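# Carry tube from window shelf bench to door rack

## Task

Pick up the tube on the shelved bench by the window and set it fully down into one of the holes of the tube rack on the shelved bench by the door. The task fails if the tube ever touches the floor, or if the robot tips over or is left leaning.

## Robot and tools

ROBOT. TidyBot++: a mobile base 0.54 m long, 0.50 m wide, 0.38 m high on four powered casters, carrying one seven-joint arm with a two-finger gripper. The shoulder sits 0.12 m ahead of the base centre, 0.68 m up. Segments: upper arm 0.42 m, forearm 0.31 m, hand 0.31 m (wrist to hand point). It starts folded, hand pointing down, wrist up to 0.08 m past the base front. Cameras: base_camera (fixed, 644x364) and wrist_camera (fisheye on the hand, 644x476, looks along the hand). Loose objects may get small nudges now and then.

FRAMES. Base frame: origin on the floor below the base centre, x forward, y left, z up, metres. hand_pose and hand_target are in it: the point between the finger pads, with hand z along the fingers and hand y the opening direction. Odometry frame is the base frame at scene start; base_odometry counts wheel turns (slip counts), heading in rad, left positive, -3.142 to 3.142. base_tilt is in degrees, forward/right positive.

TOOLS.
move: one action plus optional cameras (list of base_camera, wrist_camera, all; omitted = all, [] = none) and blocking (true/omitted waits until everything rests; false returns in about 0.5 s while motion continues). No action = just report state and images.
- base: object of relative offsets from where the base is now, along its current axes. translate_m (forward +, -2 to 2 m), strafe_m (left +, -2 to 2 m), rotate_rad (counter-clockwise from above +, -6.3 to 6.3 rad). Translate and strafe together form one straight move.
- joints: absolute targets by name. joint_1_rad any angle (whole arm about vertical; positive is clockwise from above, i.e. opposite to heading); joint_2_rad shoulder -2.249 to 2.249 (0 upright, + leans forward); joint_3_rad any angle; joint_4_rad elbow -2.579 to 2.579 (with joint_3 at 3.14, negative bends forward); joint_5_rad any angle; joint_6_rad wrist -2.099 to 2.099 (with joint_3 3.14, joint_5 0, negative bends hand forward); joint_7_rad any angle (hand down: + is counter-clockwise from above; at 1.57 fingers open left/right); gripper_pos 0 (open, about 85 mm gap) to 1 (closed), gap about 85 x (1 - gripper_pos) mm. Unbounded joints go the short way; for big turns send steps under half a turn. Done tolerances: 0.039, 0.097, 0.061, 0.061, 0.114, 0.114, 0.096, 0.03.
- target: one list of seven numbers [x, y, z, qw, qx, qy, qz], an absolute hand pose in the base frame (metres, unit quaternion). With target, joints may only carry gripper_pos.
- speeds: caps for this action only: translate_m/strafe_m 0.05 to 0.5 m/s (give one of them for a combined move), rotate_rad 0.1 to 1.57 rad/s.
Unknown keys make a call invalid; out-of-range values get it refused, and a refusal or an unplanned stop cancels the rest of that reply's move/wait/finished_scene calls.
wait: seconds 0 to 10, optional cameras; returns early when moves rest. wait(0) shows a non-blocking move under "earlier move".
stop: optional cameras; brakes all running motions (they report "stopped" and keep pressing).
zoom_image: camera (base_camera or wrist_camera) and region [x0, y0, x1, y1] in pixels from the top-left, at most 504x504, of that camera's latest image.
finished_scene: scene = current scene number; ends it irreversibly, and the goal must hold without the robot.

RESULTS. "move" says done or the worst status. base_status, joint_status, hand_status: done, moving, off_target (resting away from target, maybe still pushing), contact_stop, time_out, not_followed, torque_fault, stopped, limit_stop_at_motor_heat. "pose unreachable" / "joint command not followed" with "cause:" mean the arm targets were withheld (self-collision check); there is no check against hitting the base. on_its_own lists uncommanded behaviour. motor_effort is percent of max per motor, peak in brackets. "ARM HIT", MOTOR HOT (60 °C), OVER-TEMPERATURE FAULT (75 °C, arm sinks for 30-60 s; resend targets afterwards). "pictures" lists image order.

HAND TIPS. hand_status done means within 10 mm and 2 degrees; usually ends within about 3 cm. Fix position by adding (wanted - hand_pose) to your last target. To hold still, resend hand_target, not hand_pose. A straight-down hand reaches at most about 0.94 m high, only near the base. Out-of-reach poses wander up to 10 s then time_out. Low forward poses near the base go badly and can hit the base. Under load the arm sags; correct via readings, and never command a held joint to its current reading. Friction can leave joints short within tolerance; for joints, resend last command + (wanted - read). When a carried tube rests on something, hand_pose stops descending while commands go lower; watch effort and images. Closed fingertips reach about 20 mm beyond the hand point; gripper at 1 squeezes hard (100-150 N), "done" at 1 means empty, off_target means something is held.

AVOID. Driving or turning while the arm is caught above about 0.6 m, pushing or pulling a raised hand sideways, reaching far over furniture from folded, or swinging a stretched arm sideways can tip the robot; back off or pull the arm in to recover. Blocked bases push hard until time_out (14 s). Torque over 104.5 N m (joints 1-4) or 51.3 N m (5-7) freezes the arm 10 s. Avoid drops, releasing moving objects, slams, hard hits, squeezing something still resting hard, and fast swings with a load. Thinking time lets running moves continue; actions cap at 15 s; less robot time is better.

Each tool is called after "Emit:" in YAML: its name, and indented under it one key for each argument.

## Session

Emit:
move:

Scene clock: 0.00 s.
Motor temperatures (°C): [29 28 28 30 31 39 37]
base_odometry: x=+0.000 y=+0.000 heading=+0.000
base_tilt: forward=+0.3 right=-0.4
base_status: not commanded
joint_positions: joint_1_rad=-0.035 joint_2_rad=-0.331 joint_3_rad=+3.161 joint_4_rad=-2.520 joint_5_rad=+0.033 joint_6_rad=-0.833 joint_7_rad=+1.606 gripper_pos=+0.000
joint_status: not commanded
motor_effort: joint_1_rad=+0 joint_2_rad=-2 joint_3_rad=+0 joint_4_rad=+13 joint_5_rad=+1 joint_6_rad=+0 joint_7_rad=+1
hand_pose: x=+0.2760 y=-0.0029 z=+0.5887 quat_wxyz=(+0.010, +0.997, +0.037, +0.060) (m; base frame)
hand_target: x=+0.2753 y=-0.0029 z=+0.5883 quat_wxyz=(+0.010, +0.998, +0.037, +0.059) (m; base frame)
hand_status: not commanded
pictures: base_camera, wrist_camera
camera_calibration:
wrist_camera: T_world_to_cam=[[0.0836016, -0.996491, -0.00407287, -0.0222268], [-0.990478, -0.0826472, -0.1101, 0.396265], [0.109377, 0.0132387, -0.993912, 0.692928], [0, 0, 0, 1]] pos_world=[0.31856, 0.00142802, 0.732248]

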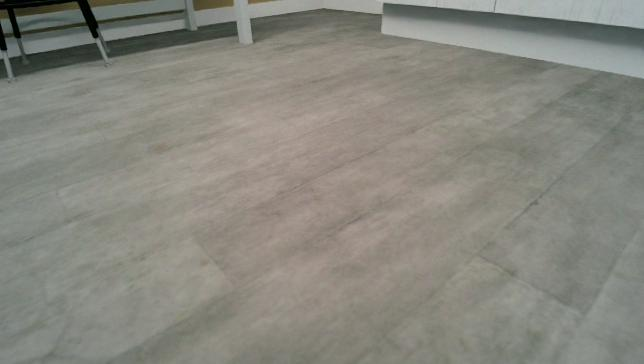

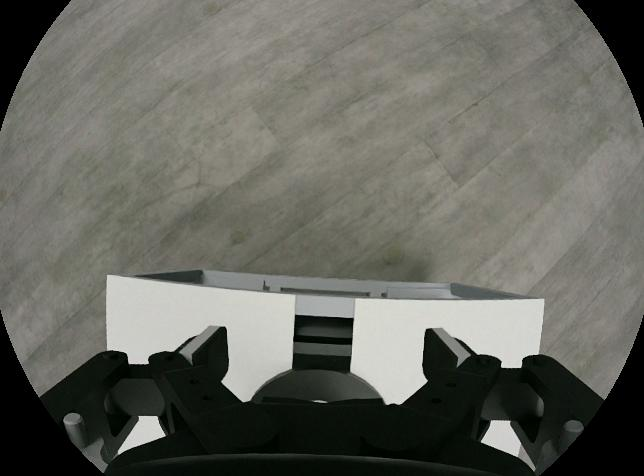

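Emit:
move:
  base: {"rotate_rad": 0.6}
  joints: {"joint_1_rad": 0.0, "joint_2_rad": -0.385, "joint_3_rad": 3.14, "joint_4_rad": -1.6, "joint_5_rad": 0.0, "joint_6_rad": -0.75, "joint_7_rad": 1.57}

Emit:
zoom_image:
  camera: "wrist_camera"
  region: [200, 80, 450, 280]

Scene clock: 27.30 s.
Motor temperatures (°C): [29 28 28 30 31 39 37]
move: done
base_odometry: x=+0.000 y=+0.000 heading=+0.600
base_tilt: forward=+0.3 right=-0.4
base_status: done
joint_positions: joint_1_rad=-0.014 joint_2_rad=-0.376 joint_3_rad=+3.157 joint_4_rad=-1.612 joint_5_rad=+0.028 joint_6_rad=-0.833 joint_7_rad=+1.606 gripper_pos=+0.000
joint_status: all done
motor_effort: joint_1_rad=+0(2) joint_2_rad=-5(6) joint_3_rad=+0(2) joint_4_rad=+19(20) joint_5_rad=+1(2) joint_6_rad=+8(8) joint_7_rad=+1(2)
hand_pose: x=+0.5352 y=-0.0068 z=+1.0280 quat_wxyz=(+0.020, +0.859, +0.017, +0.511) (m; base frame)
hand_target: x=+0.5431 y=+0.0022 z=+1.0617 quat_wxyz=(+0.000, +0.832, +0.000, +0.555) (m; base frame)
hand_status: not commanded
pictures: base_camera, wrist_camera
camera_calibration:
wrist_camera: T_world_to_cam=[[0.0386453, -0.998242, 0.0449291, -0.0723047], [-0.484794, -0.0580467, -0.8727, 1.2145], [0.873774, 0.0119444, -0.486186, 0.170198], [0, 0, 0, 1]] pos_world=[0.442863, -0.00371285, 1.14589]

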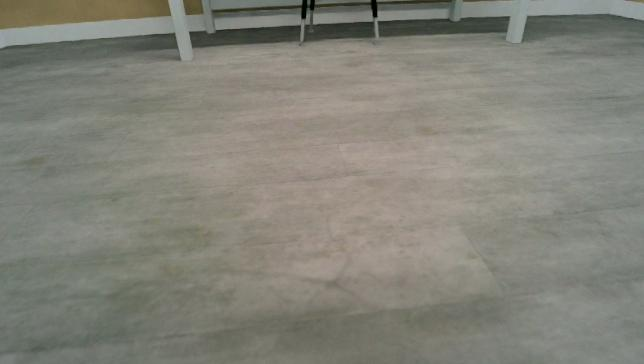

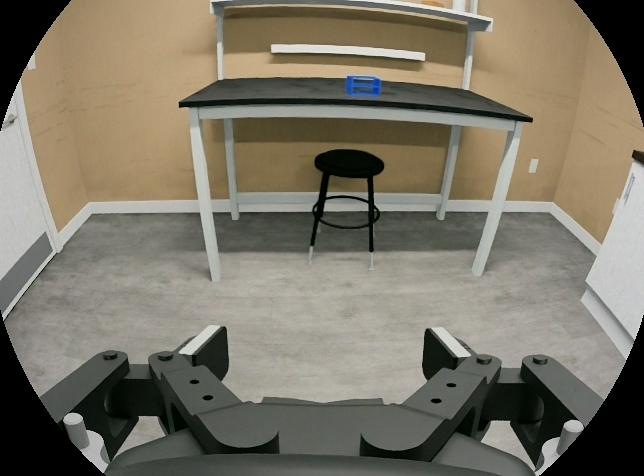

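Scaled by 2.016.

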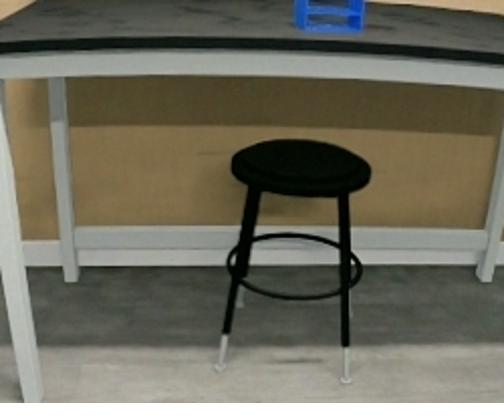

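Emit:
move:
  base: {"rotate_rad": -3.0}

Emit:
zoom_image:
  camera: "wrist_camera"
  region: [150, 60, 500, 260]

Scene clock: 59.47 s.
Motor temperatures (°C): [29 28 28 30 31 39 37]
move: done
base_odometry: x=+0.000 y=+0.000 heading=-2.400
base_tilt: forward=+0.3 right=-0.4
base_status: done
joint_positions: joint_1_rad=-0.007 joint_2_rad=-0.376 joint_3_rad=+3.145 joint_4_rad=-1.612 joint_5_rad=+0.025 joint_6_rad=-0.832 joint_7_rad=+1.606 gripper_pos=+0.000
joint_status: not commanded
motor_effort: joint_1_rad=+0(1) joint_2_rad=-5(8) joint_3_rad=+0(2) joint_4_rad=+19(20) joint_5_rad=+0(1) joint_6_rad=+8(9) joint_7_rad=+1(1)
hand_pose: x=+0.5352 y=-0.0029 z=+1.0281 quat_wxyz=(+0.020, +0.859, +0.019, +0.511) (m; base frame)
hand_target: x=+0.5431 y=+0.0022 z=+1.0617 quat_wxyz=(+0.000, +0.832, +0.000, +0.555) (m; base frame)
hand_status: not commanded
pictures: base_camera, wrist_camera
camera_calibration:
wrist_camera: T_world_to_cam=[[0.0435917, -0.997972, 0.0463909, -0.0726173], [-0.48398, -0.0617173, -0.8729, 1.21457], [0.873993, 0.015599, -0.485689, 0.169631], [0, 0, 0, 1]] pos_world=[0.442739, -0.000155914, 1.14596]

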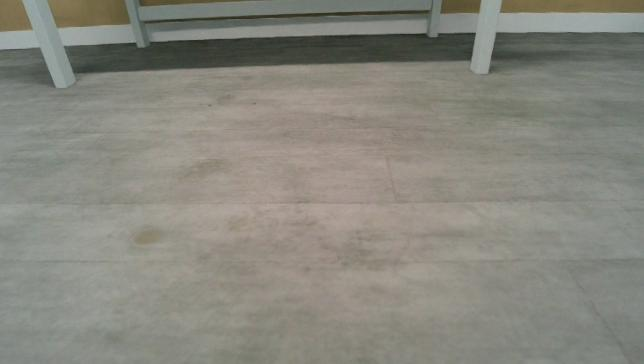

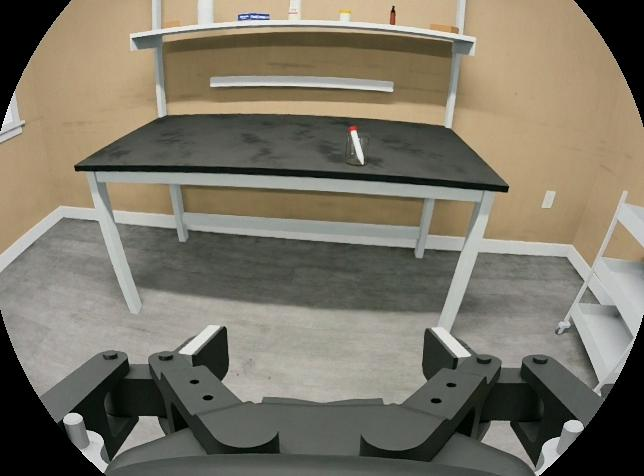

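Scaled by 1.440.

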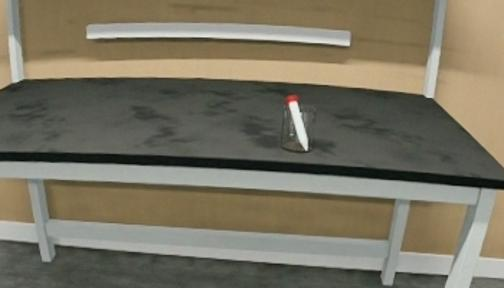

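Emit:
zoom_image:
  camera: "wrist_camera"
  region: [325, 110, 395, 180]

Scaled by 7.200.

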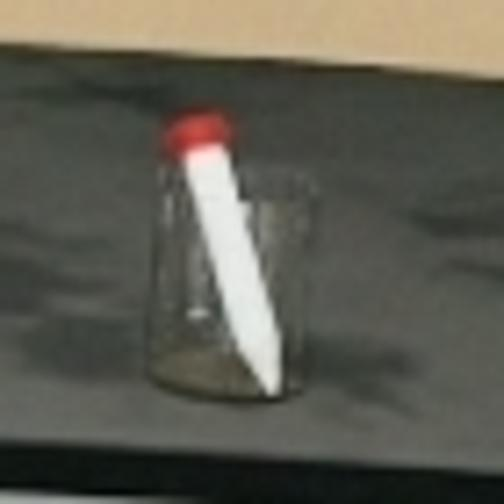

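Emit:
move:
  base: {"translate_m": 0.7, "strafe_m": -0.06}
  joints: {"joint_1_rad": 0.0, "joint_2_rad": -0.338, "joint_3_rad": 3.14, "joint_4_rad": -1.762, "joint_5_rad": 0.0, "joint_6_rad": -0.625, "joint_7_rad": 1.57}

Emit:
zoom_image:
  camera: "wrist_camera"
  region: [250, 130, 430, 330]

Scene clock: 175.00 s.
Motor temperatures (°C): [29 28 28 31 31 39 37]
move: done
base_odometry: x=-0.557 y=-0.429 heading=-2.400
base_tilt: forward=+0.3 right=-0.5
base_status: done
joint_positions: joint_1_rad=-0.007 joint_2_rad=-0.336 joint_3_rad=+3.145 joint_4_rad=-1.747 joint_5_rad=+0.025 joint_6_rad=-0.708 joint_7_rad=+1.606 gripper_pos=+0.000
joint_status: all done
motor_effort: joint_1_rad=+0(1) joint_2_rad=-7(10) joint_3_rad=+0(2) joint_4_rad=+20(21) joint_5_rad=+0(2) joint_6_rad=+8(9) joint_7_rad=+1(2)
hand_pose: x=+0.5563 y=-0.0021 z=+0.9670 quat_wxyz=(+0.019, +0.872, +0.021, +0.489) (m; base frame)
hand_target: x=+0.5668 y=+0.0022 z=+0.9815 quat_wxyz=(+0.000, +0.854, +0.000, +0.520) (m; base frame)
hand_status: not commanded
pictures: base_camera, wrist_camera
camera_calibration:
wrist_camera: T_world_to_cam=[[0.0488356, -0.997787, 0.0451336, -0.0715586], [-0.527214, -0.0641309, -0.847309, 1.17078], [0.848328, 0.0175837, -0.529179, 0.177843], [0, 0, 0, 1]] pos_world=[0.469877, 0.000555704, 1.08935]

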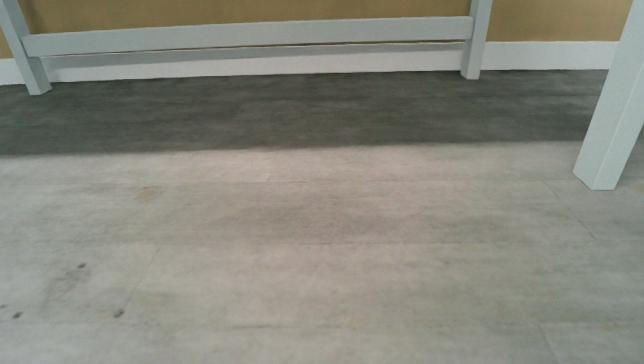

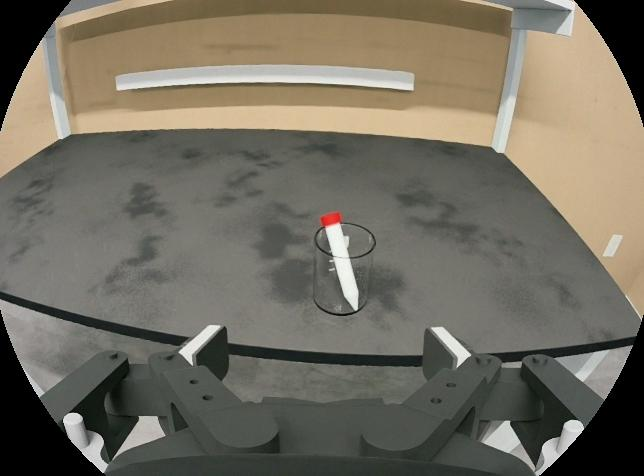

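Scaled by 2.520.

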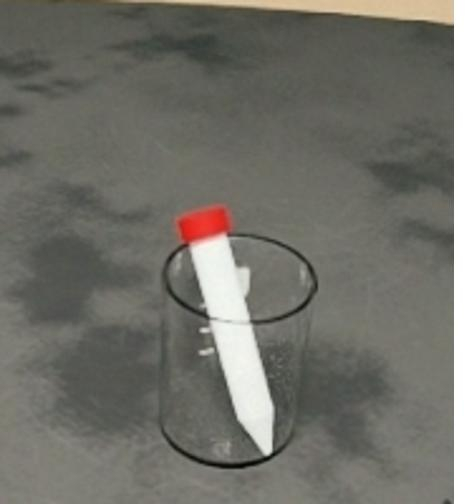

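Emit:
move:
  base: {"translate_m": 0.18}
  joints: {"joint_1_rad": 0.0, "joint_2_rad": -0.198, "joint_3_rad": 3.14, "joint_4_rad": -1.527, "joint_5_rad": 0.0, "joint_6_rad": -1.113, "joint_7_rad": 1.57, "gripper_pos": 0.4}
  speeds: {"translate_m": 0.25}

Scene clock: 282.53 s.
Motor temperatures (°C): [29 28 28 31 31 39 37]
move: done
base_odometry: x=-0.690 y=-0.550 heading=-2.401
base_tilt: forward=+0.3 right=-0.4
base_status: done
joint_positions: joint_1_rad=-0.007 joint_2_rad=-0.198 joint_3_rad=+3.145 joint_4_rad=-1.541 joint_5_rad=+0.025 joint_6_rad=-1.027 joint_7_rad=+1.606 gripper_pos=+0.400
joint_status: all done
motor_effort: joint_1_rad=+0(1) joint_2_rad=-10(13) joint_3_rad=+0(1) joint_4_rad=+19(21) joint_5_rad=+1(2) joint_6_rad=+6(9) joint_7_rad=+1(2)
hand_pose: x=+0.5595 y=-0.0036 z=+0.9425 quat_wxyz=(+0.018, +0.926, +0.020, +0.376) (m; base frame)
hand_target: x=+0.5419 y=+0.0021 z=+0.9315 quat_wxyz=(+0.000, +0.939, +0.000, +0.343) (m; base frame)
hand_status: not commanded
pictures: base_camera, wrist_camera
camera_calibration:
wrist_camera: T_world_to_cam=[[0.0510312, -0.998169, 0.0324825, -0.0613833], [-0.721659, -0.059339, -0.689701, 1.11188], [0.690365, 0.0117549, -0.723366, 0.433556], [0, 0, 0, 1]] pos_world=[0.506222, -0.000389198, 1.08248]

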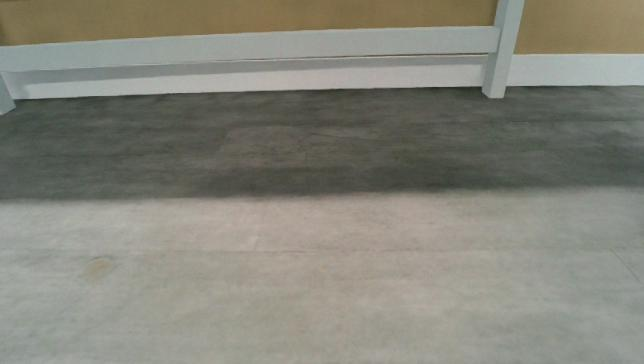

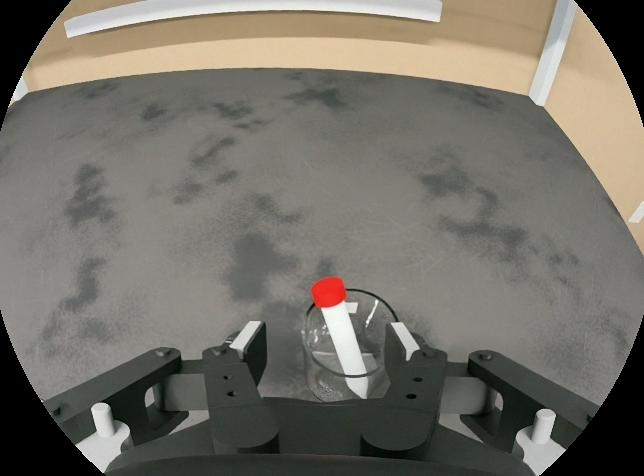

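Emit:
zoom_image:
  camera: "wrist_camera"
  region: [240, 240, 440, 420]

Scaled by 2.520.

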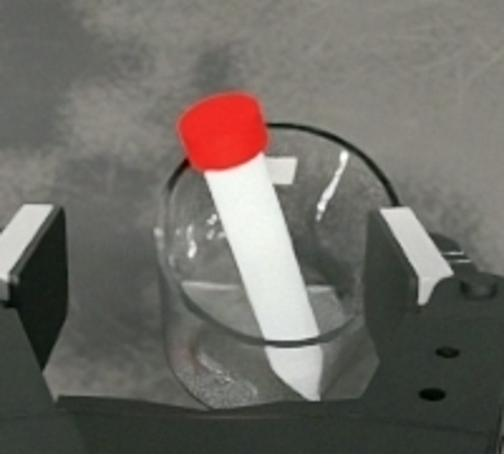

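Emit:
move:
  joints: {"joint_1_rad": 0.0, "joint_2_rad": -0.112, "joint_3_rad": 3.14, "joint_4_rad": -1.527, "joint_5_rad": 0.0, "joint_6_rad": -0.862, "joint_7_rad": 1.912, "gripper_pos": 0.4}
  cameras: ["wrist_camera"]

Emit:
zoom_image:
  camera: "wrist_camera"
  region: [220, 240, 420, 420]

Scene clock: 373.87 s.
Motor temperatures (°C): [29 28 28 31 31 39 37]
move: done
base_odometry: x=-0.690 y=-0.550 heading=-2.401
base_tilt: forward=+0.3 right=-0.4
base_status: not commanded
joint_positions: joint_1_rad=-0.007 joint_2_rad=-0.119 joint_3_rad=+3.145 joint_4_rad=-1.538 joint_5_rad=+0.025 joint_6_rad=-0.916 joint_7_rad=+1.874 gripper_pos=+0.400
joint_status: all done
motor_effort: joint_1_rad=+0(1) joint_2_rad=-14(15) joint_3_rad=+0(1) joint_4_rad=+18(20) joint_5_rad=+1(2) joint_6_rad=+6(7) joint_7_rad=+1(2)
hand_pose: x=+0.6045 y=-0.0028 z=+0.9317 quat_wxyz=(+0.070, +0.908, +0.144, +0.386) (m; base frame)
hand_target: x=+0.6194 y=+0.0022 z=+0.9467 quat_wxyz=(+0.071, +0.895, +0.155, +0.413) (m; base frame)
hand_status: not commanded
pictures: wrist_camera
camera_calibration:
wrist_camera: T_world_to_cam=[[0.233985, -0.946311, 0.223038, -0.350593], [-0.664553, -0.323119, -0.673768, 1.0868], [0.709663, 0.0094308, -0.704479, 0.365385], [0, 0, 0, 1]] pos_world=[0.544969, 0.0159501, 1.06785]

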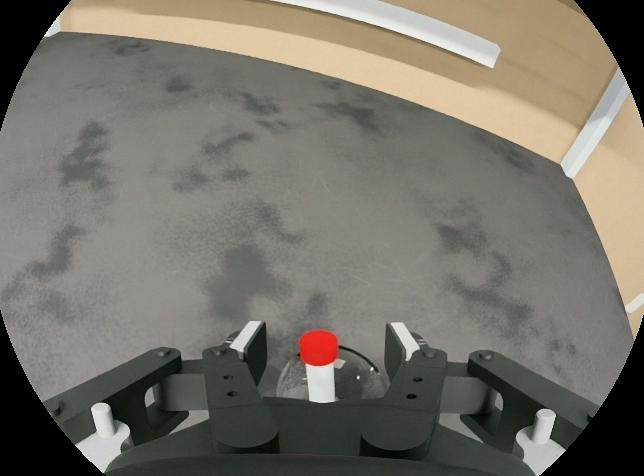

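Scaled by 2.520.

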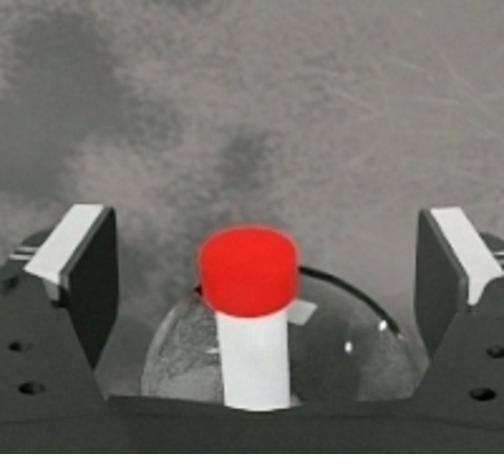

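Emit:
move:
  joints: {"joint_1_rad": 0.0, "joint_2_rad": -0.086, "joint_3_rad": 3.14, "joint_4_rad": -1.594, "joint_5_rad": 0.0, "joint_6_rad": -0.793, "joint_7_rad": 1.912, "gripper_pos": 0.4}
  cameras: []

Emit:
move:
  joints: {"joint_1_rad": 0.0, "joint_2_rad": -0.058, "joint_3_rad": 3.14, "joint_4_rad": -1.634, "joint_5_rad": 0.0, "joint_6_rad": -0.727, "joint_7_rad": 1.912, "gripper_pos": 0.4}
  cameras: ["wrist_camera"]

Emit:
zoom_image:
  camera: "wrist_camera"
  region: [220, 260, 420, 440]

Scene clock: 400.57 s.
Motor temperatures (°C): [29 28 28 31 31 39 36]
move: done
base_odometry: x=-0.690 y=-0.550 heading=-2.401
base_tilt: forward=+0.3 right=-0.5
base_status: not commanded
joint_positions: joint_1_rad=-0.007 joint_2_rad=-0.101 joint_3_rad=+3.145 joint_4_rad=-1.580 joint_5_rad=+0.025 joint_6_rad=-0.872 joint_7_rad=+1.874 gripper_pos=+0.400
joint_status: all done
motor_effort: joint_1_rad=+0(1) joint_2_rad=-13(15) joint_3_rad=+0(1) joint_4_rad=+17(20) joint_5_rad=+0(2) joint_6_rad=+6(7) joint_7_rad=+1(1)
hand_pose: x=+0.6111 y=-0.0026 z=+0.9106 quat_wxyz=(+0.069, +0.911, +0.145, +0.379) (m; base frame)
hand_target: x=+0.6285 y=+0.0022 z=+0.9131 quat_wxyz=(+0.069, +0.900, +0.156, +0.402) (m; base frame)
hand_status: not commanded
pictures: none
No camera images: "cameras" was empty.

Scene clock: 401.37 s.
Motor temperatures (°C): [29 28 28 31 31 39 36]
move: done
base_odometry: x=-0.690 y=-0.550 heading=-2.401
base_tilt: forward=+0.3 right=-0.4
base_status: not commanded
joint_positions: joint_1_rad=-0.007 joint_2_rad=-0.073 joint_3_rad=+3.145 joint_4_rad=-1.617 joint_5_rad=+0.025 joint_6_rad=-0.805 joint_7_rad=+1.874 gripper_pos=+0.400
joint_status: all done
motor_effort: joint_1_rad=+0(1) joint_2_rad=-14(16) joint_3_rad=+0(1) joint_4_rad=+19(20) joint_5_rad=+0(1) joint_6_rad=+7(7) joint_7_rad=+1(1)
hand_pose: x=+0.6244 y=-0.0022 z=+0.8913 quat_wxyz=(+0.069, +0.911, +0.145, +0.380) (m; base frame)
hand_target: x=+0.6405 y=+0.0022 z=+0.8921 quat_wxyz=(+0.069, +0.900, +0.156, +0.401) (m; base frame)
hand_status: not commanded
pictures: wrist_camera
camera_calibration:
wrist_camera: T_world_to_cam=[[0.239683, -0.945576, 0.220088, -0.346557], [-0.673213, -0.325216, -0.664093, 1.06987], [0.699526, 0.0110059, -0.714522, 0.338079], [0, 0, 0, 1]] pos_world=[0.566821, 0.0165232, 1.02833]

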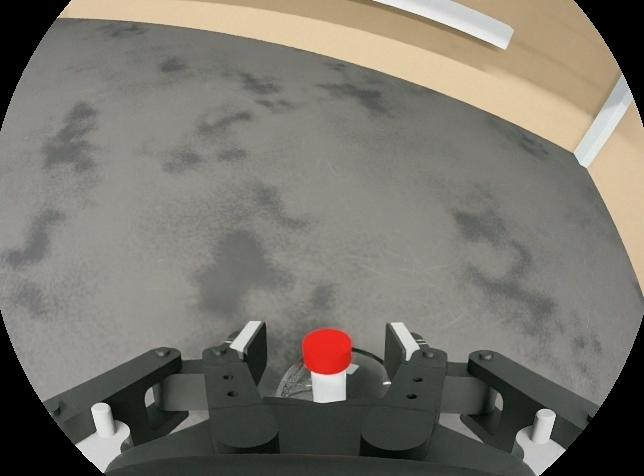

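Scaled by 2.520.

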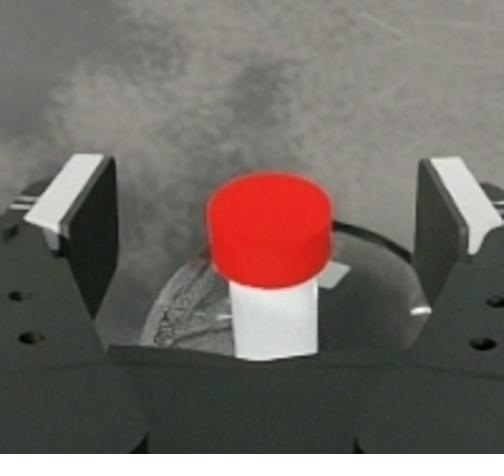

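Emit:
zoom_image:
  camera: "wrist_camera"
  region: [285, 310, 375, 410]

Scaled by 5.040.

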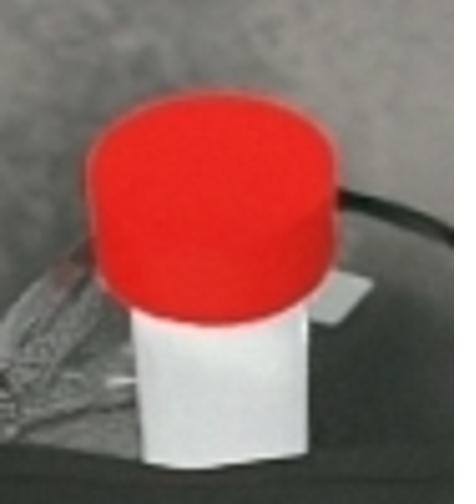

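Emit:
move:
  base: {"translate_m": 0.006}
  cameras: []

Emit:
move:
  joints: {"gripper_pos": 0.88}
  cameras: ["wrist_camera"]

Emit:
zoom_image:
  camera: "wrist_camera"
  region: [245, 290, 405, 420]

Scene clock: 460.17 s.
Motor temperatures (°C): [29 28 28 31 31 39 36]
move: done
base_odometry: x=-0.694 y=-0.554 heading=-2.401
base_tilt: forward=+0.3 right=-0.4
base_status: done
joint_positions: joint_1_rad=-0.007 joint_2_rad=-0.068 joint_3_rad=+3.145 joint_4_rad=-1.617 joint_5_rad=+0.025 joint_6_rad=-0.805 joint_7_rad=+1.874 gripper_pos=+0.400
joint_status: not commanded
motor_effort: joint_1_rad=+0(1) joint_2_rad=-15(19) joint_3_rad=+0(1) joint_4_rad=+18(20) joint_5_rad=+0(1) joint_6_rad=+7(7) joint_7_rad=+1(1)
hand_pose: x=+0.6256 y=-0.0022 z=+0.8889 quat_wxyz=(+0.068, +0.912, +0.146, +0.378) (m; base frame)
hand_target: x=+0.6405 y=+0.0022 z=+0.8921 quat_wxyz=(+0.069, +0.900, +0.156, +0.401) (m; base frame)
hand_status: not commanded
pictures: none
No camera images: "cameras" was empty.

Scene clock: 460.97 s.
Motor temperatures (°C): [29 28 28 31 31 39 36]
move: off_target
base_odometry: x=-0.694 y=-0.554 heading=-2.401
base_tilt: forward=+0.4 right=-0.5
base_status: not commanded
joint_positions: joint_1_rad=-0.007 joint_2_rad=-0.068 joint_3_rad=+3.145 joint_4_rad=-1.617 joint_5_rad=+0.025 joint_6_rad=-0.804 joint_7_rad=+1.874 gripper_pos=+0.819
joint_status: gripper_pos off_target (ended at +0.819, target +0.880)
motor_effort: joint_1_rad=+0(0) joint_2_rad=-14(15) joint_3_rad=+0(1) joint_4_rad=+19(19) joint_5_rad=+0(1) joint_6_rad=+6(7) joint_7_rad=+1(1)
hand_pose: x=+0.6258 y=-0.0022 z=+0.8891 quat_wxyz=(+0.068, +0.912, +0.146, +0.378) (m; base frame)
hand_target: x=+0.6405 y=+0.0022 z=+0.8921 quat_wxyz=(+0.069, +0.900, +0.156, +0.401) (m; base frame)
hand_status: not commanded
pictures: wrist_camera
camera_calibration:
wrist_camera: T_world_to_cam=[[0.240459, -0.945559, 0.219313, -0.346182], [-0.675418, -0.325265, -0.661825, 1.06871], [0.697129, 0.0110141, -0.716861, 0.33912], [0, 0, 0, 1]] pos_world=[0.568657, 0.016543, 1.02632]

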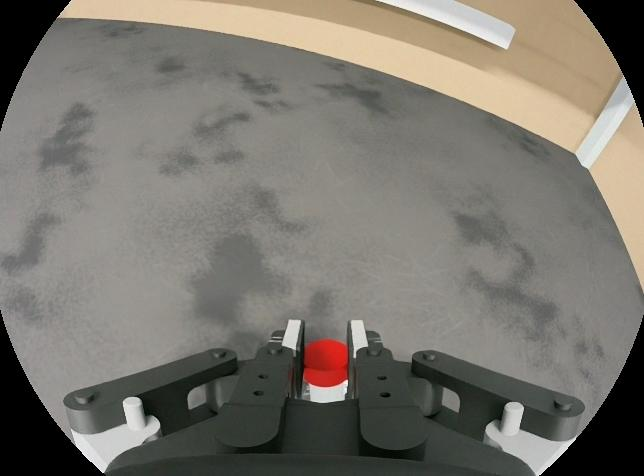

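Scaled by 3.150.

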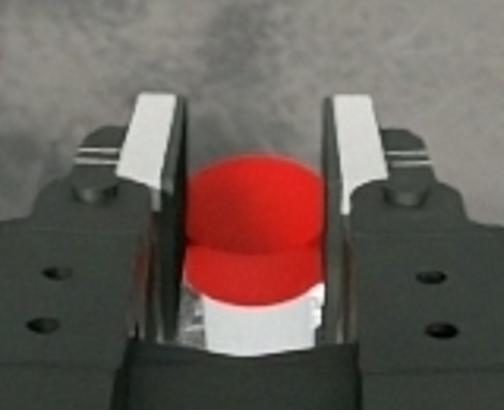

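Emit:
move:
  joints: {"joint_1_rad": 0.0, "joint_2_rad": -0.037, "joint_3_rad": 3.14, "joint_4_rad": -1.375, "joint_5_rad": 0.0, "joint_6_rad": -1.097, "joint_7_rad": 1.912, "gripper_pos": 0.88}
  cameras: ["wrist_camera"]

Emit:
zoom_image:
  camera: "wrist_camera"
  region: [245, 290, 405, 420]

Scene clock: 480.30 s.
Motor temperatures (°C): [29 28 28 31 31 39 36]
move: off_target
base_odometry: x=-0.694 y=-0.554 heading=-2.401
base_tilt: forward=+0.3 right=-0.4
base_status: not commanded
joint_positions: joint_1_rad=-0.007 joint_2_rad=-0.059 joint_3_rad=+3.145 joint_4_rad=-1.387 joint_5_rad=+0.025 joint_6_rad=-1.010 joint_7_rad=+1.874 gripper_pos=+0.819
joint_status: gripper_pos off_target (ended at +0.819, target +0.880); the others done
motor_effort: joint_1_rad=+0(1) joint_2_rad=-15(16) joint_3_rad=+0(2) joint_4_rad=+18(21) joint_5_rad=+0(2) joint_6_rad=+5(7) joint_7_rad=+1(2)
hand_pose: x=+0.6234 y=-0.0031 z=+0.9611 quat_wxyz=(+0.070, +0.909, +0.143, +0.385) (m; base frame)
hand_target: x=+0.6114 y=+0.0021 z=+0.9380 quat_wxyz=(+0.059, +0.924, +0.160, +0.341) (m; base frame)
hand_status: not commanded
pictures: wrist_camera
camera_calibration:
wrist_camera: T_world_to_cam=[[0.232598, -0.946898, 0.221997, -0.360012], [-0.667624, -0.321435, -0.671534, 1.1189], [0.707232, 0.00798688, -0.706936, 0.376584], [0, 0, 0, 1]] pos_world=[0.56441, 0.0157515, 1.09752]

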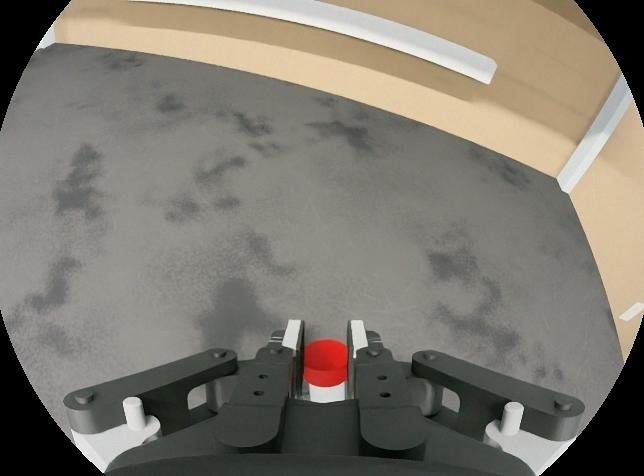

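Scaled by 3.150.

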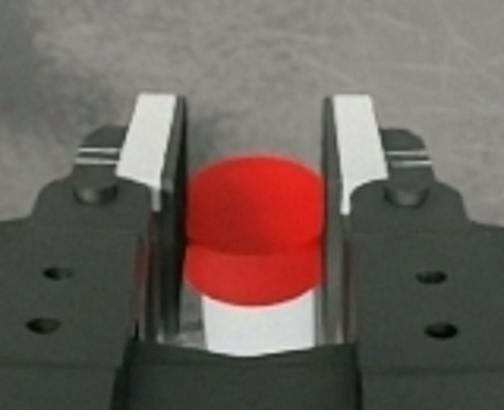

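Emit:
move:
  joints: {"joint_1_rad": 0.0, "joint_2_rad": 0.012, "joint_3_rad": 3.14, "joint_4_rad": -1.158, "joint_5_rad": 0.0, "joint_6_rad": -1.275, "joint_7_rad": 1.912, "gripper_pos": 0.88}
  cameras: ["wrist_camera"]

Scene clock: 527.77 s.
Motor temperatures (°C): [29 28 28 31 31 39 36]
move: off_target
base_odometry: x=-0.694 y=-0.554 heading=-2.401
base_tilt: forward=+0.4 right=-0.4
base_status: not commanded
joint_positions: joint_1_rad=-0.007 joint_2_rad=-0.011 joint_3_rad=+3.145 joint_4_rad=-1.170 joint_5_rad=+0.025 joint_6_rad=-1.187 joint_7_rad=+1.874 gripper_pos=+0.819
joint_status: gripper_pos off_target (ended at +0.819, target +0.880); the others done
motor_effort: joint_1_rad=+0(1) joint_2_rad=-15(17) joint_3_rad=-1(1) joint_4_rad=+18(20) joint_5_rad=+1(2) joint_6_rad=+7(8) joint_7_rad=+2(2)
hand_pose: x=+0.6246 y=-0.0037 z=+1.0106 quat_wxyz=(+0.070, +0.911, +0.141, +0.381) (m; base frame)
hand_target: x=+0.6132 y=+0.0021 z=+0.9864 quat_wxyz=(+0.058, +0.926, +0.160, +0.336) (m; base frame)
hand_status: not commanded
pictures: wrist_camera
camera_calibration:
wrist_camera: T_world_to_cam=[[0.230339, -0.948115, 0.219137, -0.36752], [-0.673891, -0.317871, -0.666955, 1.15205], [0.702008, 0.00595126, -0.712144, 0.419219], [0, 0, 0, 1]] pos_world=[0.566712, 0.0152562, 1.14745]

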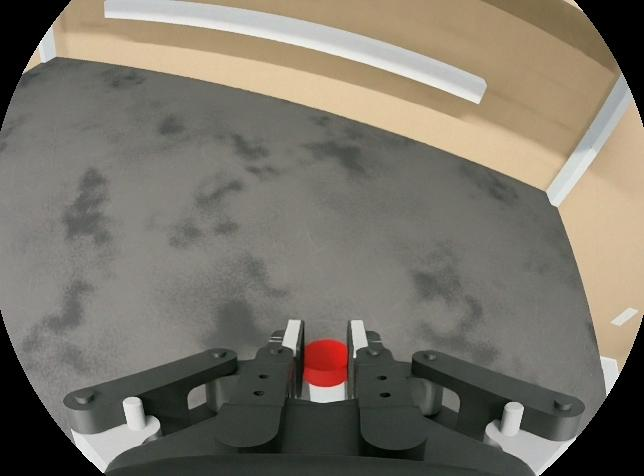

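Emit:
move:
  base: {"translate_m": -1.986, "strafe_m": 0.441, "rotate_rad": 3.131}
  joints: {"joint_1_rad": 0.0, "joint_2_rad": -0.371, "joint_3_rad": 3.14, "joint_4_rad": -1.497, "joint_5_rad": 0.0, "joint_6_rad": -0.68, "joint_7_rad": 1.505, "gripper_pos": 0.88}
  speeds: {"rotate_rad": 1.0}

Emit:
zoom_image:
  camera: "wrist_camera"
  region: [120, 60, 520, 380]

Scene clock: 542.57 s.
Motor temperatures (°C): [29 28 28 31 31 39 36]
move: off_target
base_odometry: x=+1.069 y=+0.461 heading=+0.731
base_tilt: forward=+0.3 right=-0.4
base_status: done
joint_positions: joint_1_rad=+0.000 joint_2_rad=-0.369 joint_3_rad=+3.144 joint_4_rad=-1.479 joint_5_rad=+0.022 joint_6_rad=-0.765 joint_7_rad=+1.547 gripper_pos=+0.819
joint_status: gripper_pos off_target (ended at +0.819, target +0.880); the others done
motor_effort: joint_1_rad=+0(3) joint_2_rad=-5(20) joint_3_rad=+0(3) joint_4_rad=+19(20) joint_5_rad=+0(1) joint_6_rad=+8(10) joint_7_rad=+1(2)
hand_pose: x=+0.5458 y=-0.0049 z=+1.1209 quat_wxyz=(+0.004, +0.806, -0.009, +0.592) (m; base frame)
hand_target: x=+0.5529 y=+0.0022 z=+1.1367 quat_wxyz=(-0.021, +0.785, -0.025, +0.619) (m; base frame)
hand_status: not commanded
pictures: base_camera, wrist_camera
camera_calibration:
wrist_camera: T_world_to_cam=[[0.0118524, -0.999919, -0.00466211, -0.00477273], [-0.307426, 0.000792661, -0.951572, 1.29269], [0.951498, 0.0127117, -0.307392, -0.0367346], [0, 0, 0, 1]] pos_world=[0.432414, -0.00533004, 1.21877]

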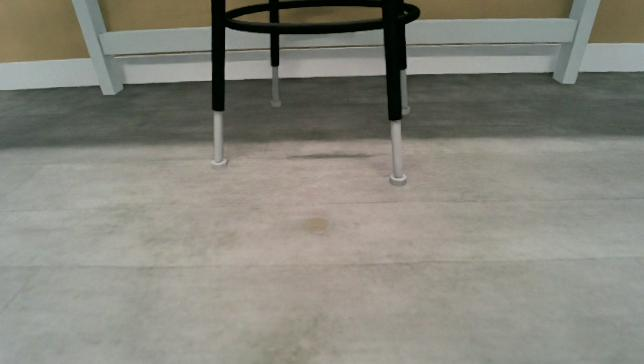

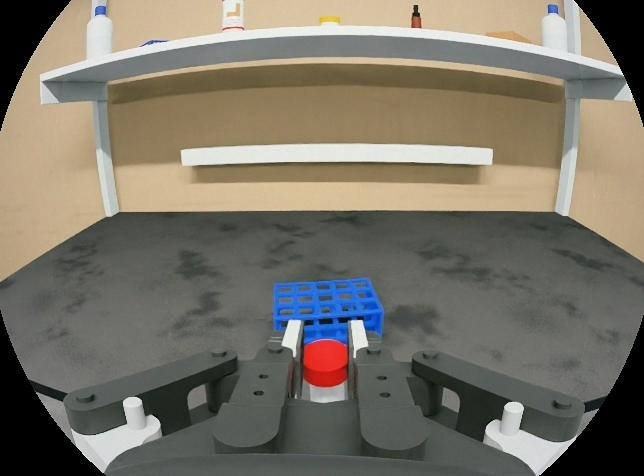

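Scaled by 1.260.

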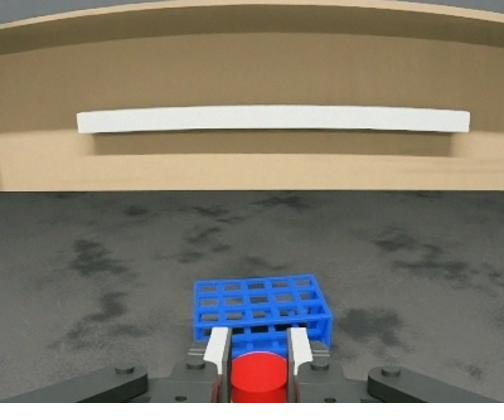

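Emit:
zoom_image:
  camera: "wrist_camera"
  region: [262, 268, 392, 368]

Scaled by 3.877.

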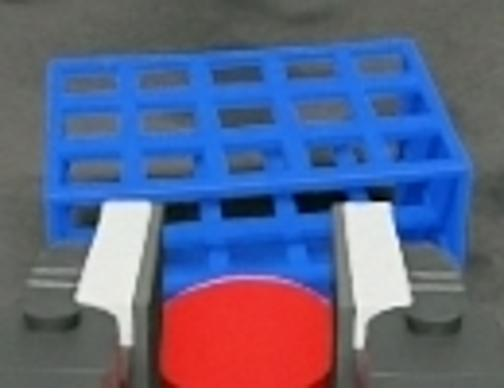

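Emit:
move:
  base: {"translate_m": 0.08, "strafe_m": 0.13}
  cameras: ["wrist_camera"]

Emit:
zoom_image:
  camera: "wrist_camera"
  region: [360, 260, 540, 380]

Scene clock: 575.23 s.
Motor temperatures (°C): [29 28 28 31 31 39 36]
move: done
base_odometry: x=+1.042 y=+0.611 heading=+0.731
base_tilt: forward=+0.3 right=-0.4
base_status: done
joint_positions: joint_1_rad=+0.000 joint_2_rad=-0.369 joint_3_rad=+3.142 joint_4_rad=-1.479 joint_5_rad=+0.022 joint_6_rad=-0.765 joint_7_rad=+1.547 gripper_pos=+0.819
joint_status: not commanded
motor_effort: joint_1_rad=+0(1) joint_2_rad=-5(7) joint_3_rad=+0(2) joint_4_rad=+19(19) joint_5_rad=+0(1) joint_6_rad=+9(10) joint_7_rad=+1(2)
hand_pose: x=+0.5459 y=-0.0036 z=+1.1208 quat_wxyz=(+0.004, +0.806, -0.008, +0.592) (m; base frame)
hand_target: x=+0.5529 y=+0.0022 z=+1.1367 quat_wxyz=(-0.021, +0.785, -0.025, +0.619) (m; base frame)
hand_status: not commanded
pictures: wrist_camera
camera_calibration:
wrist_camera: T_world_to_cam=[[0.0139196, -0.999895, -0.00404265, -0.00531178], [-0.307357, -0.000431361, -0.951594, 1.29265], [0.951493, 0.0144883, -0.30733, -0.0368764], [0, 0, 0, 1]] pos_world=[0.432466, -0.00421934, 1.21872]

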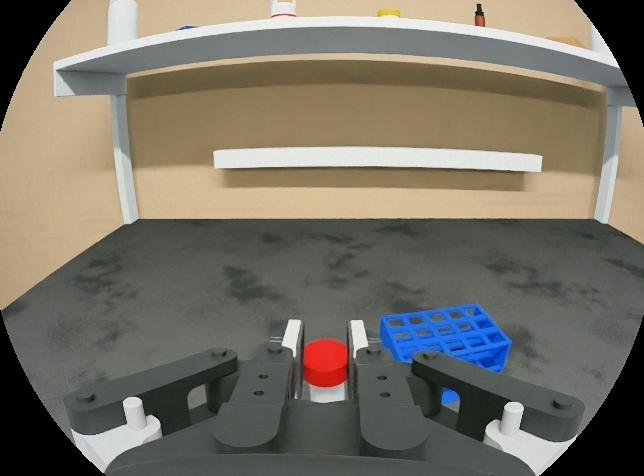

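Scaled by 2.800.

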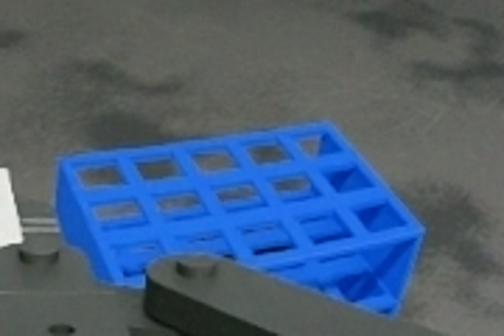

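Emit:
zoom_image:
  camera: "wrist_camera"
  region: [430, 320, 530, 420]

Scaled by 5.040.

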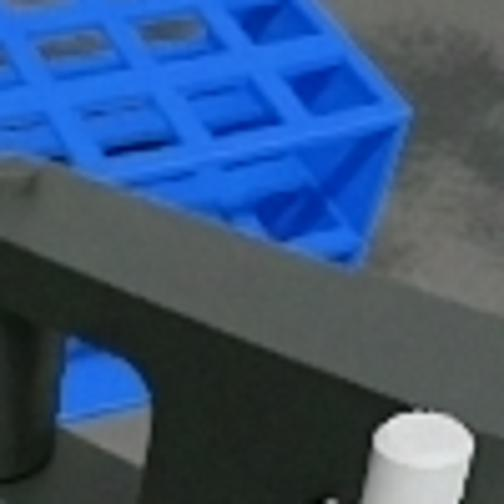

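Emit:
zoom_image:
  camera: "wrist_camera"
  region: [280, 320, 370, 410]

Scaled by 5.600.

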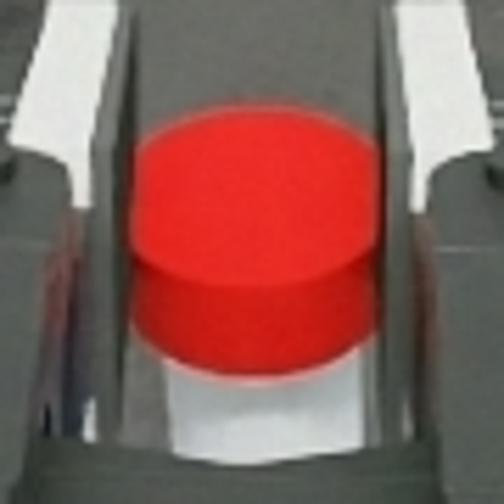

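Emit:
zoom_image:
  camera: "wrist_camera"
  region: [300, 334, 352, 404]

Scaled by 7.200.

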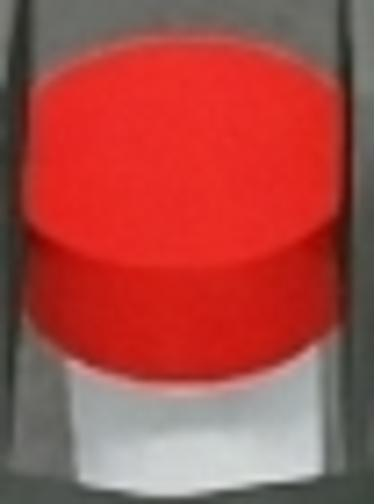

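Emit:
move:
  joints: {"joint_1_rad": 0.0, "joint_2_rad": -0.2, "joint_3_rad": 3.14, "joint_4_rad": -1.279, "joint_5_rad": 0.0, "joint_6_rad": -0.902, "joint_7_rad": 1.475, "gripper_pos": 0.88}
  cameras: []

Emit:
move:
  base: {"translate_m": 0.087, "strafe_m": -0.131}
  speeds: {"translate_m": 0.25}
  cameras: ["wrist_camera"]

Emit:
zoom_image:
  camera: "wrist_camera"
  region: [256, 300, 396, 420]

Scene clock: 767.63 s.
Motor temperatures (°C): [29 28 28 31 31 40 36]
move: off_target
base_odometry: x=+1.042 y=+0.611 heading=+0.731
base_tilt: forward=+0.3 right=-0.5
base_status: not commanded
joint_positions: joint_1_rad=+0.000 joint_2_rad=-0.208 joint_3_rad=+3.142 joint_4_rad=-1.294 joint_5_rad=+0.022 joint_6_rad=-0.820 joint_7_rad=+1.518 gripper_pos=+0.819
joint_status: gripper_pos off_target (ended at +0.819, target +0.880); the others done
motor_effort: joint_1_rad=+0(1) joint_2_rad=-10(11) joint_3_rad=+0(2) joint_4_rad=+18(20) joint_5_rad=+1(1) joint_6_rad=+9(10) joint_7_rad=+1(2)
hand_pose: x=+0.6040 y=-0.0039 z=+1.1378 quat_wxyz=(-0.004, +0.815, -0.020, +0.579) (m; base frame)
hand_target: x=+0.5980 y=+0.0022 z=+1.1185 quat_wxyz=(-0.027, +0.835, -0.039, +0.548) (m; base frame)
hand_status: not commanded
pictures: none
No camera images: "cameras" was empty.

Scene clock: 769.10 s.
Motor temperatures (°C): [29 28 28 31 31 40 36]
move: done
base_odometry: x=+1.194 y=+0.572 heading=+0.731
base_tilt: forward=+0.3 right=-0.4
base_status: done
joint_positions: joint_1_rad=+0.000 joint_2_rad=-0.207 joint_3_rad=+3.142 joint_4_rad=-1.292 joint_5_rad=+0.022 joint_6_rad=-0.820 joint_7_rad=+1.517 gripper_pos=+0.819
joint_status: not commanded
motor_effort: joint_1_rad=+0(1) joint_2_rad=-10(11) joint_3_rad=+0(1) joint_4_rad=+18(19) joint_5_rad=+0(1) joint_6_rad=+8(9) joint_7_rad=+1(1)
hand_pose: x=+0.6047 y=-0.0039 z=+1.1383 quat_wxyz=(-0.005, +0.815, -0.020, +0.580) (m; base frame)
hand_target: x=+0.5980 y=+0.0022 z=+1.1185 quat_wxyz=(-0.027, +0.835, -0.039, +0.548) (m; base frame)
hand_status: not commanded
pictures: wrist_camera
camera_calibration:
wrist_camera: T_world_to_cam=[[0.00300564, -0.999454, -0.0329029, 0.0331147], [-0.335318, 0.0299908, -0.941627, 1.33302], [0.9421, 0.0138631, -0.335045, -0.0502966], [0, 0, 0, 1]] pos_world=[0.49427, -0.00618439, 1.23944]

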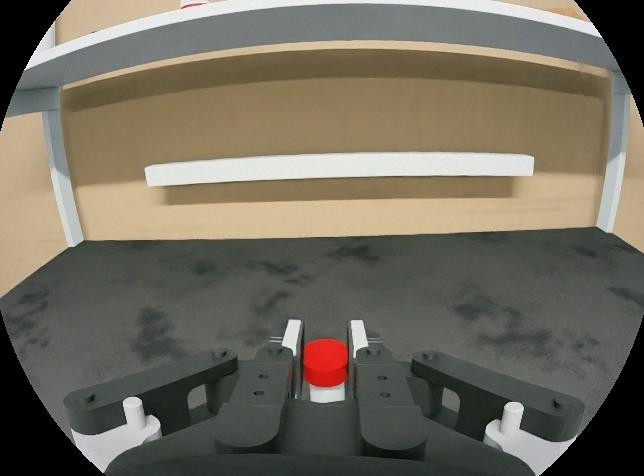

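Scaled by 3.600.

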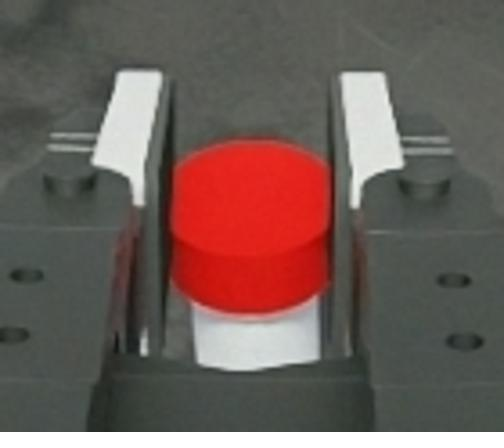

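Emit:
move:
  base: {"translate_m": -0.0045}
  cameras: []

Emit:
move:
  joints: {"joint_1_rad": 0.0, "joint_2_rad": -0.229, "joint_3_rad": 3.14, "joint_4_rad": -1.395, "joint_5_rad": 0.0, "joint_6_rad": -0.667, "joint_7_rad": 1.475, "gripper_pos": 0.88}
  cameras: ["wrist_camera"]

Emit:
zoom_image:
  camera: "wrist_camera"
  region: [256, 300, 396, 420]

Scene clock: 799.53 s.
Motor temperatures (°C): [29 28 28 31 31 40 36]
move: done
base_odometry: x=+1.191 y=+0.569 heading=+0.731
base_tilt: forward=+0.3 right=-0.4
base_status: done
joint_positions: joint_1_rad=+0.000 joint_2_rad=-0.207 joint_3_rad=+3.142 joint_4_rad=-1.290 joint_5_rad=+0.022 joint_6_rad=-0.821 joint_7_rad=+1.517 gripper_pos=+0.819
joint_status: not commanded
motor_effort: joint_1_rad=+0(1) joint_2_rad=-10(15) joint_3_rad=+1(1) joint_4_rad=+19(19) joint_5_rad=+1(1) joint_6_rad=+8(9) joint_7_rad=+1(2)
hand_pose: x=+0.6046 y=-0.0039 z=+1.1390 quat_wxyz=(-0.005, +0.814, -0.021, +0.580) (m; base frame)
hand_target: x=+0.5980 y=+0.0022 z=+1.1185 quat_wxyz=(-0.027, +0.835, -0.039, +0.548) (m; base frame)
hand_status: not commanded
pictures: none
No camera images: "cameras" was empty.

Scene clock: 800.50 s.
Motor temperatures (°C): [29 28 28 31 31 40 36]
move: off_target
base_odometry: x=+1.191 y=+0.569 heading=+0.731
base_tilt: forward=+0.3 right=-0.4
base_status: not commanded
joint_positions: joint_1_rad=+0.000 joint_2_rad=-0.217 joint_3_rad=+3.142 joint_4_rad=-1.377 joint_5_rad=+0.022 joint_6_rad=-0.738 joint_7_rad=+1.517 gripper_pos=+0.819
joint_status: gripper_pos off_target (ended at +0.819, target +0.880); the others done
motor_effort: joint_1_rad=+0(1) joint_2_rad=-10(11) joint_3_rad=+0(2) joint_4_rad=+19(20) joint_5_rad=+0(1) joint_6_rad=+9(10) joint_7_rad=+1(2)
hand_pose: x=+0.6116 y=-0.0035 z=+1.1177 quat_wxyz=(-0.005, +0.813, -0.020, +0.582) (m; base frame)
hand_target: x=+0.6131 y=+0.0023 z=+1.1347 quat_wxyz=(-0.029, +0.793, -0.037, +0.608) (m; base frame)
hand_status: not commanded
pictures: wrist_camera
camera_calibration:
wrist_camera: T_world_to_cam=[[0.0047225, -0.999464, -0.0323915, 0.0311902], [-0.329513, 0.0290274, -0.943705, 1.31473], [0.944139, 0.0151301, -0.3292, -0.0714122], [0, 0, 0, 1]] pos_world=[0.500496, -0.00590923, 1.21822]

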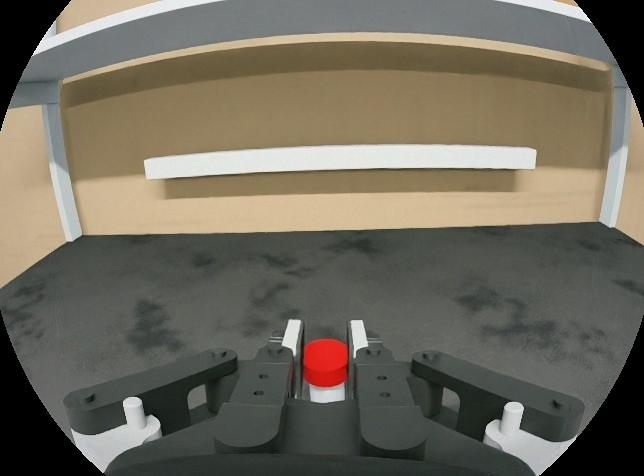

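Scaled by 3.600.

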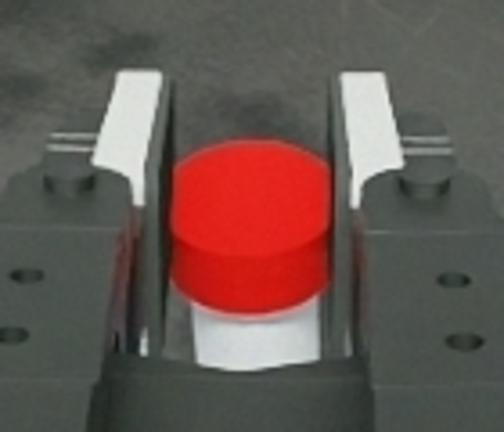

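Emit:
move:
  base: {"translate_m": -0.007}
  cameras: []

Emit:
move:
  joints: {"joint_1_rad": 0.0, "joint_2_rad": -0.2445, "joint_3_rad": 3.14, "joint_4_rad": -1.467, "joint_5_rad": 0.0, "joint_6_rad": -0.609, "joint_7_rad": 1.475, "gripper_pos": 0.88}
  cameras: ["wrist_camera"]

Emit:
zoom_image:
  camera: "wrist_camera"
  region: [286, 330, 366, 410]

Scene clock: 813.30 s.
Motor temperatures (°C): [29 28 28 31 31 40 36]
move: done
base_odometry: x=+1.186 y=+0.564 heading=+0.731
base_tilt: forward=+0.3 right=-0.4
base_status: done
joint_positions: joint_1_rad=+0.000 joint_2_rad=-0.226 joint_3_rad=+3.142 joint_4_rad=-1.378 joint_5_rad=+0.022 joint_6_rad=-0.738 joint_7_rad=+1.517 gripper_pos=+0.819
joint_status: not commanded
motor_effort: joint_1_rad=+0(1) joint_2_rad=-9(15) joint_3_rad=+0(1) joint_4_rad=+19(20) joint_5_rad=+0(1) joint_6_rad=+9(9) joint_7_rad=+1(1)
hand_pose: x=+0.6074 y=-0.0035 z=+1.1220 quat_wxyz=(-0.005, +0.810, -0.020, +0.586) (m; base frame)
hand_target: x=+0.6131 y=+0.0023 z=+1.1347 quat_wxyz=(-0.029, +0.793, -0.037, +0.608) (m; base frame)
hand_status: not commanded
pictures: none
No camera images: "cameras" was empty.

Scene clock: 814.13 s.
Motor temperatures (°C): [29 28 28 31 31 40 36]
move: off_target
base_odometry: x=+1.186 y=+0.564 heading=+0.731
base_tilt: forward=+0.3 right=-0.4
base_status: not commanded
joint_positions: joint_1_rad=+0.000 joint_2_rad=-0.234 joint_3_rad=+3.142 joint_4_rad=-1.450 joint_5_rad=+0.022 joint_6_rad=-0.694 joint_7_rad=+1.517 gripper_pos=+0.819
joint_status: gripper_pos off_target (ended at +0.819, target +0.880); the others done
motor_effort: joint_1_rad=+0(1) joint_2_rad=-10(11) joint_3_rad=+0(1) joint_4_rad=+19(21) joint_5_rad=+1(2) joint_6_rad=+9(10) joint_7_rad=+1(2)
hand_pose: x=+0.6096 y=-0.0032 z=+1.0971 quat_wxyz=(-0.005, +0.816, -0.019, +0.578) (m; base frame)
hand_target: x=+0.6134 y=+0.0023 z=+1.1171 quat_wxyz=(-0.029, +0.792, -0.037, +0.608) (m; base frame)
hand_status: not commanded
pictures: wrist_camera
camera_calibration:
wrist_camera: T_world_to_cam=[[0.00525588, -0.999468, -0.0322036, 0.0302278], [-0.339167, 0.0285134, -0.940294, 1.29673], [0.940711, 0.0158645, -0.338837, -0.0637342], [0, 0, 0, 1]] pos_world=[0.499606, -0.00575156, 1.19869]

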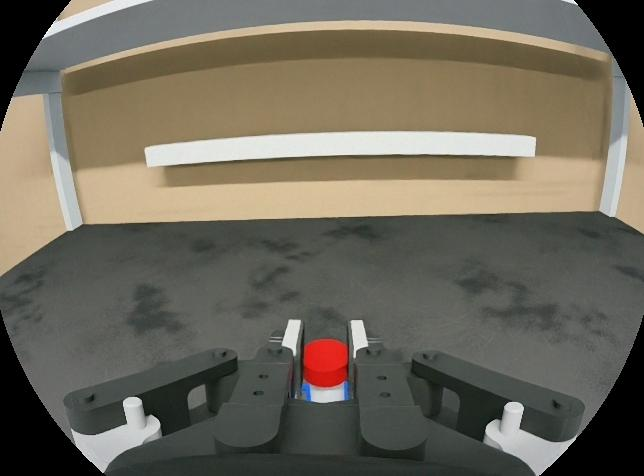

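Scaled by 6.300.

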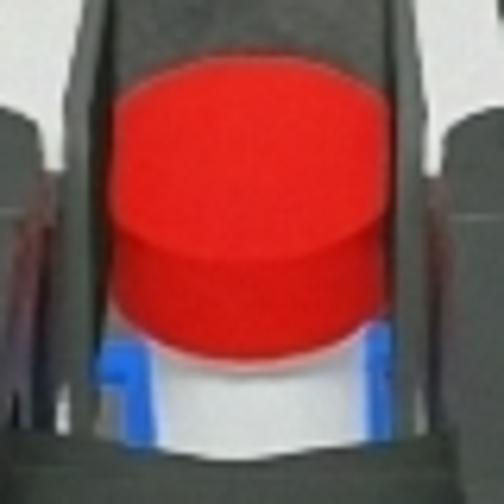

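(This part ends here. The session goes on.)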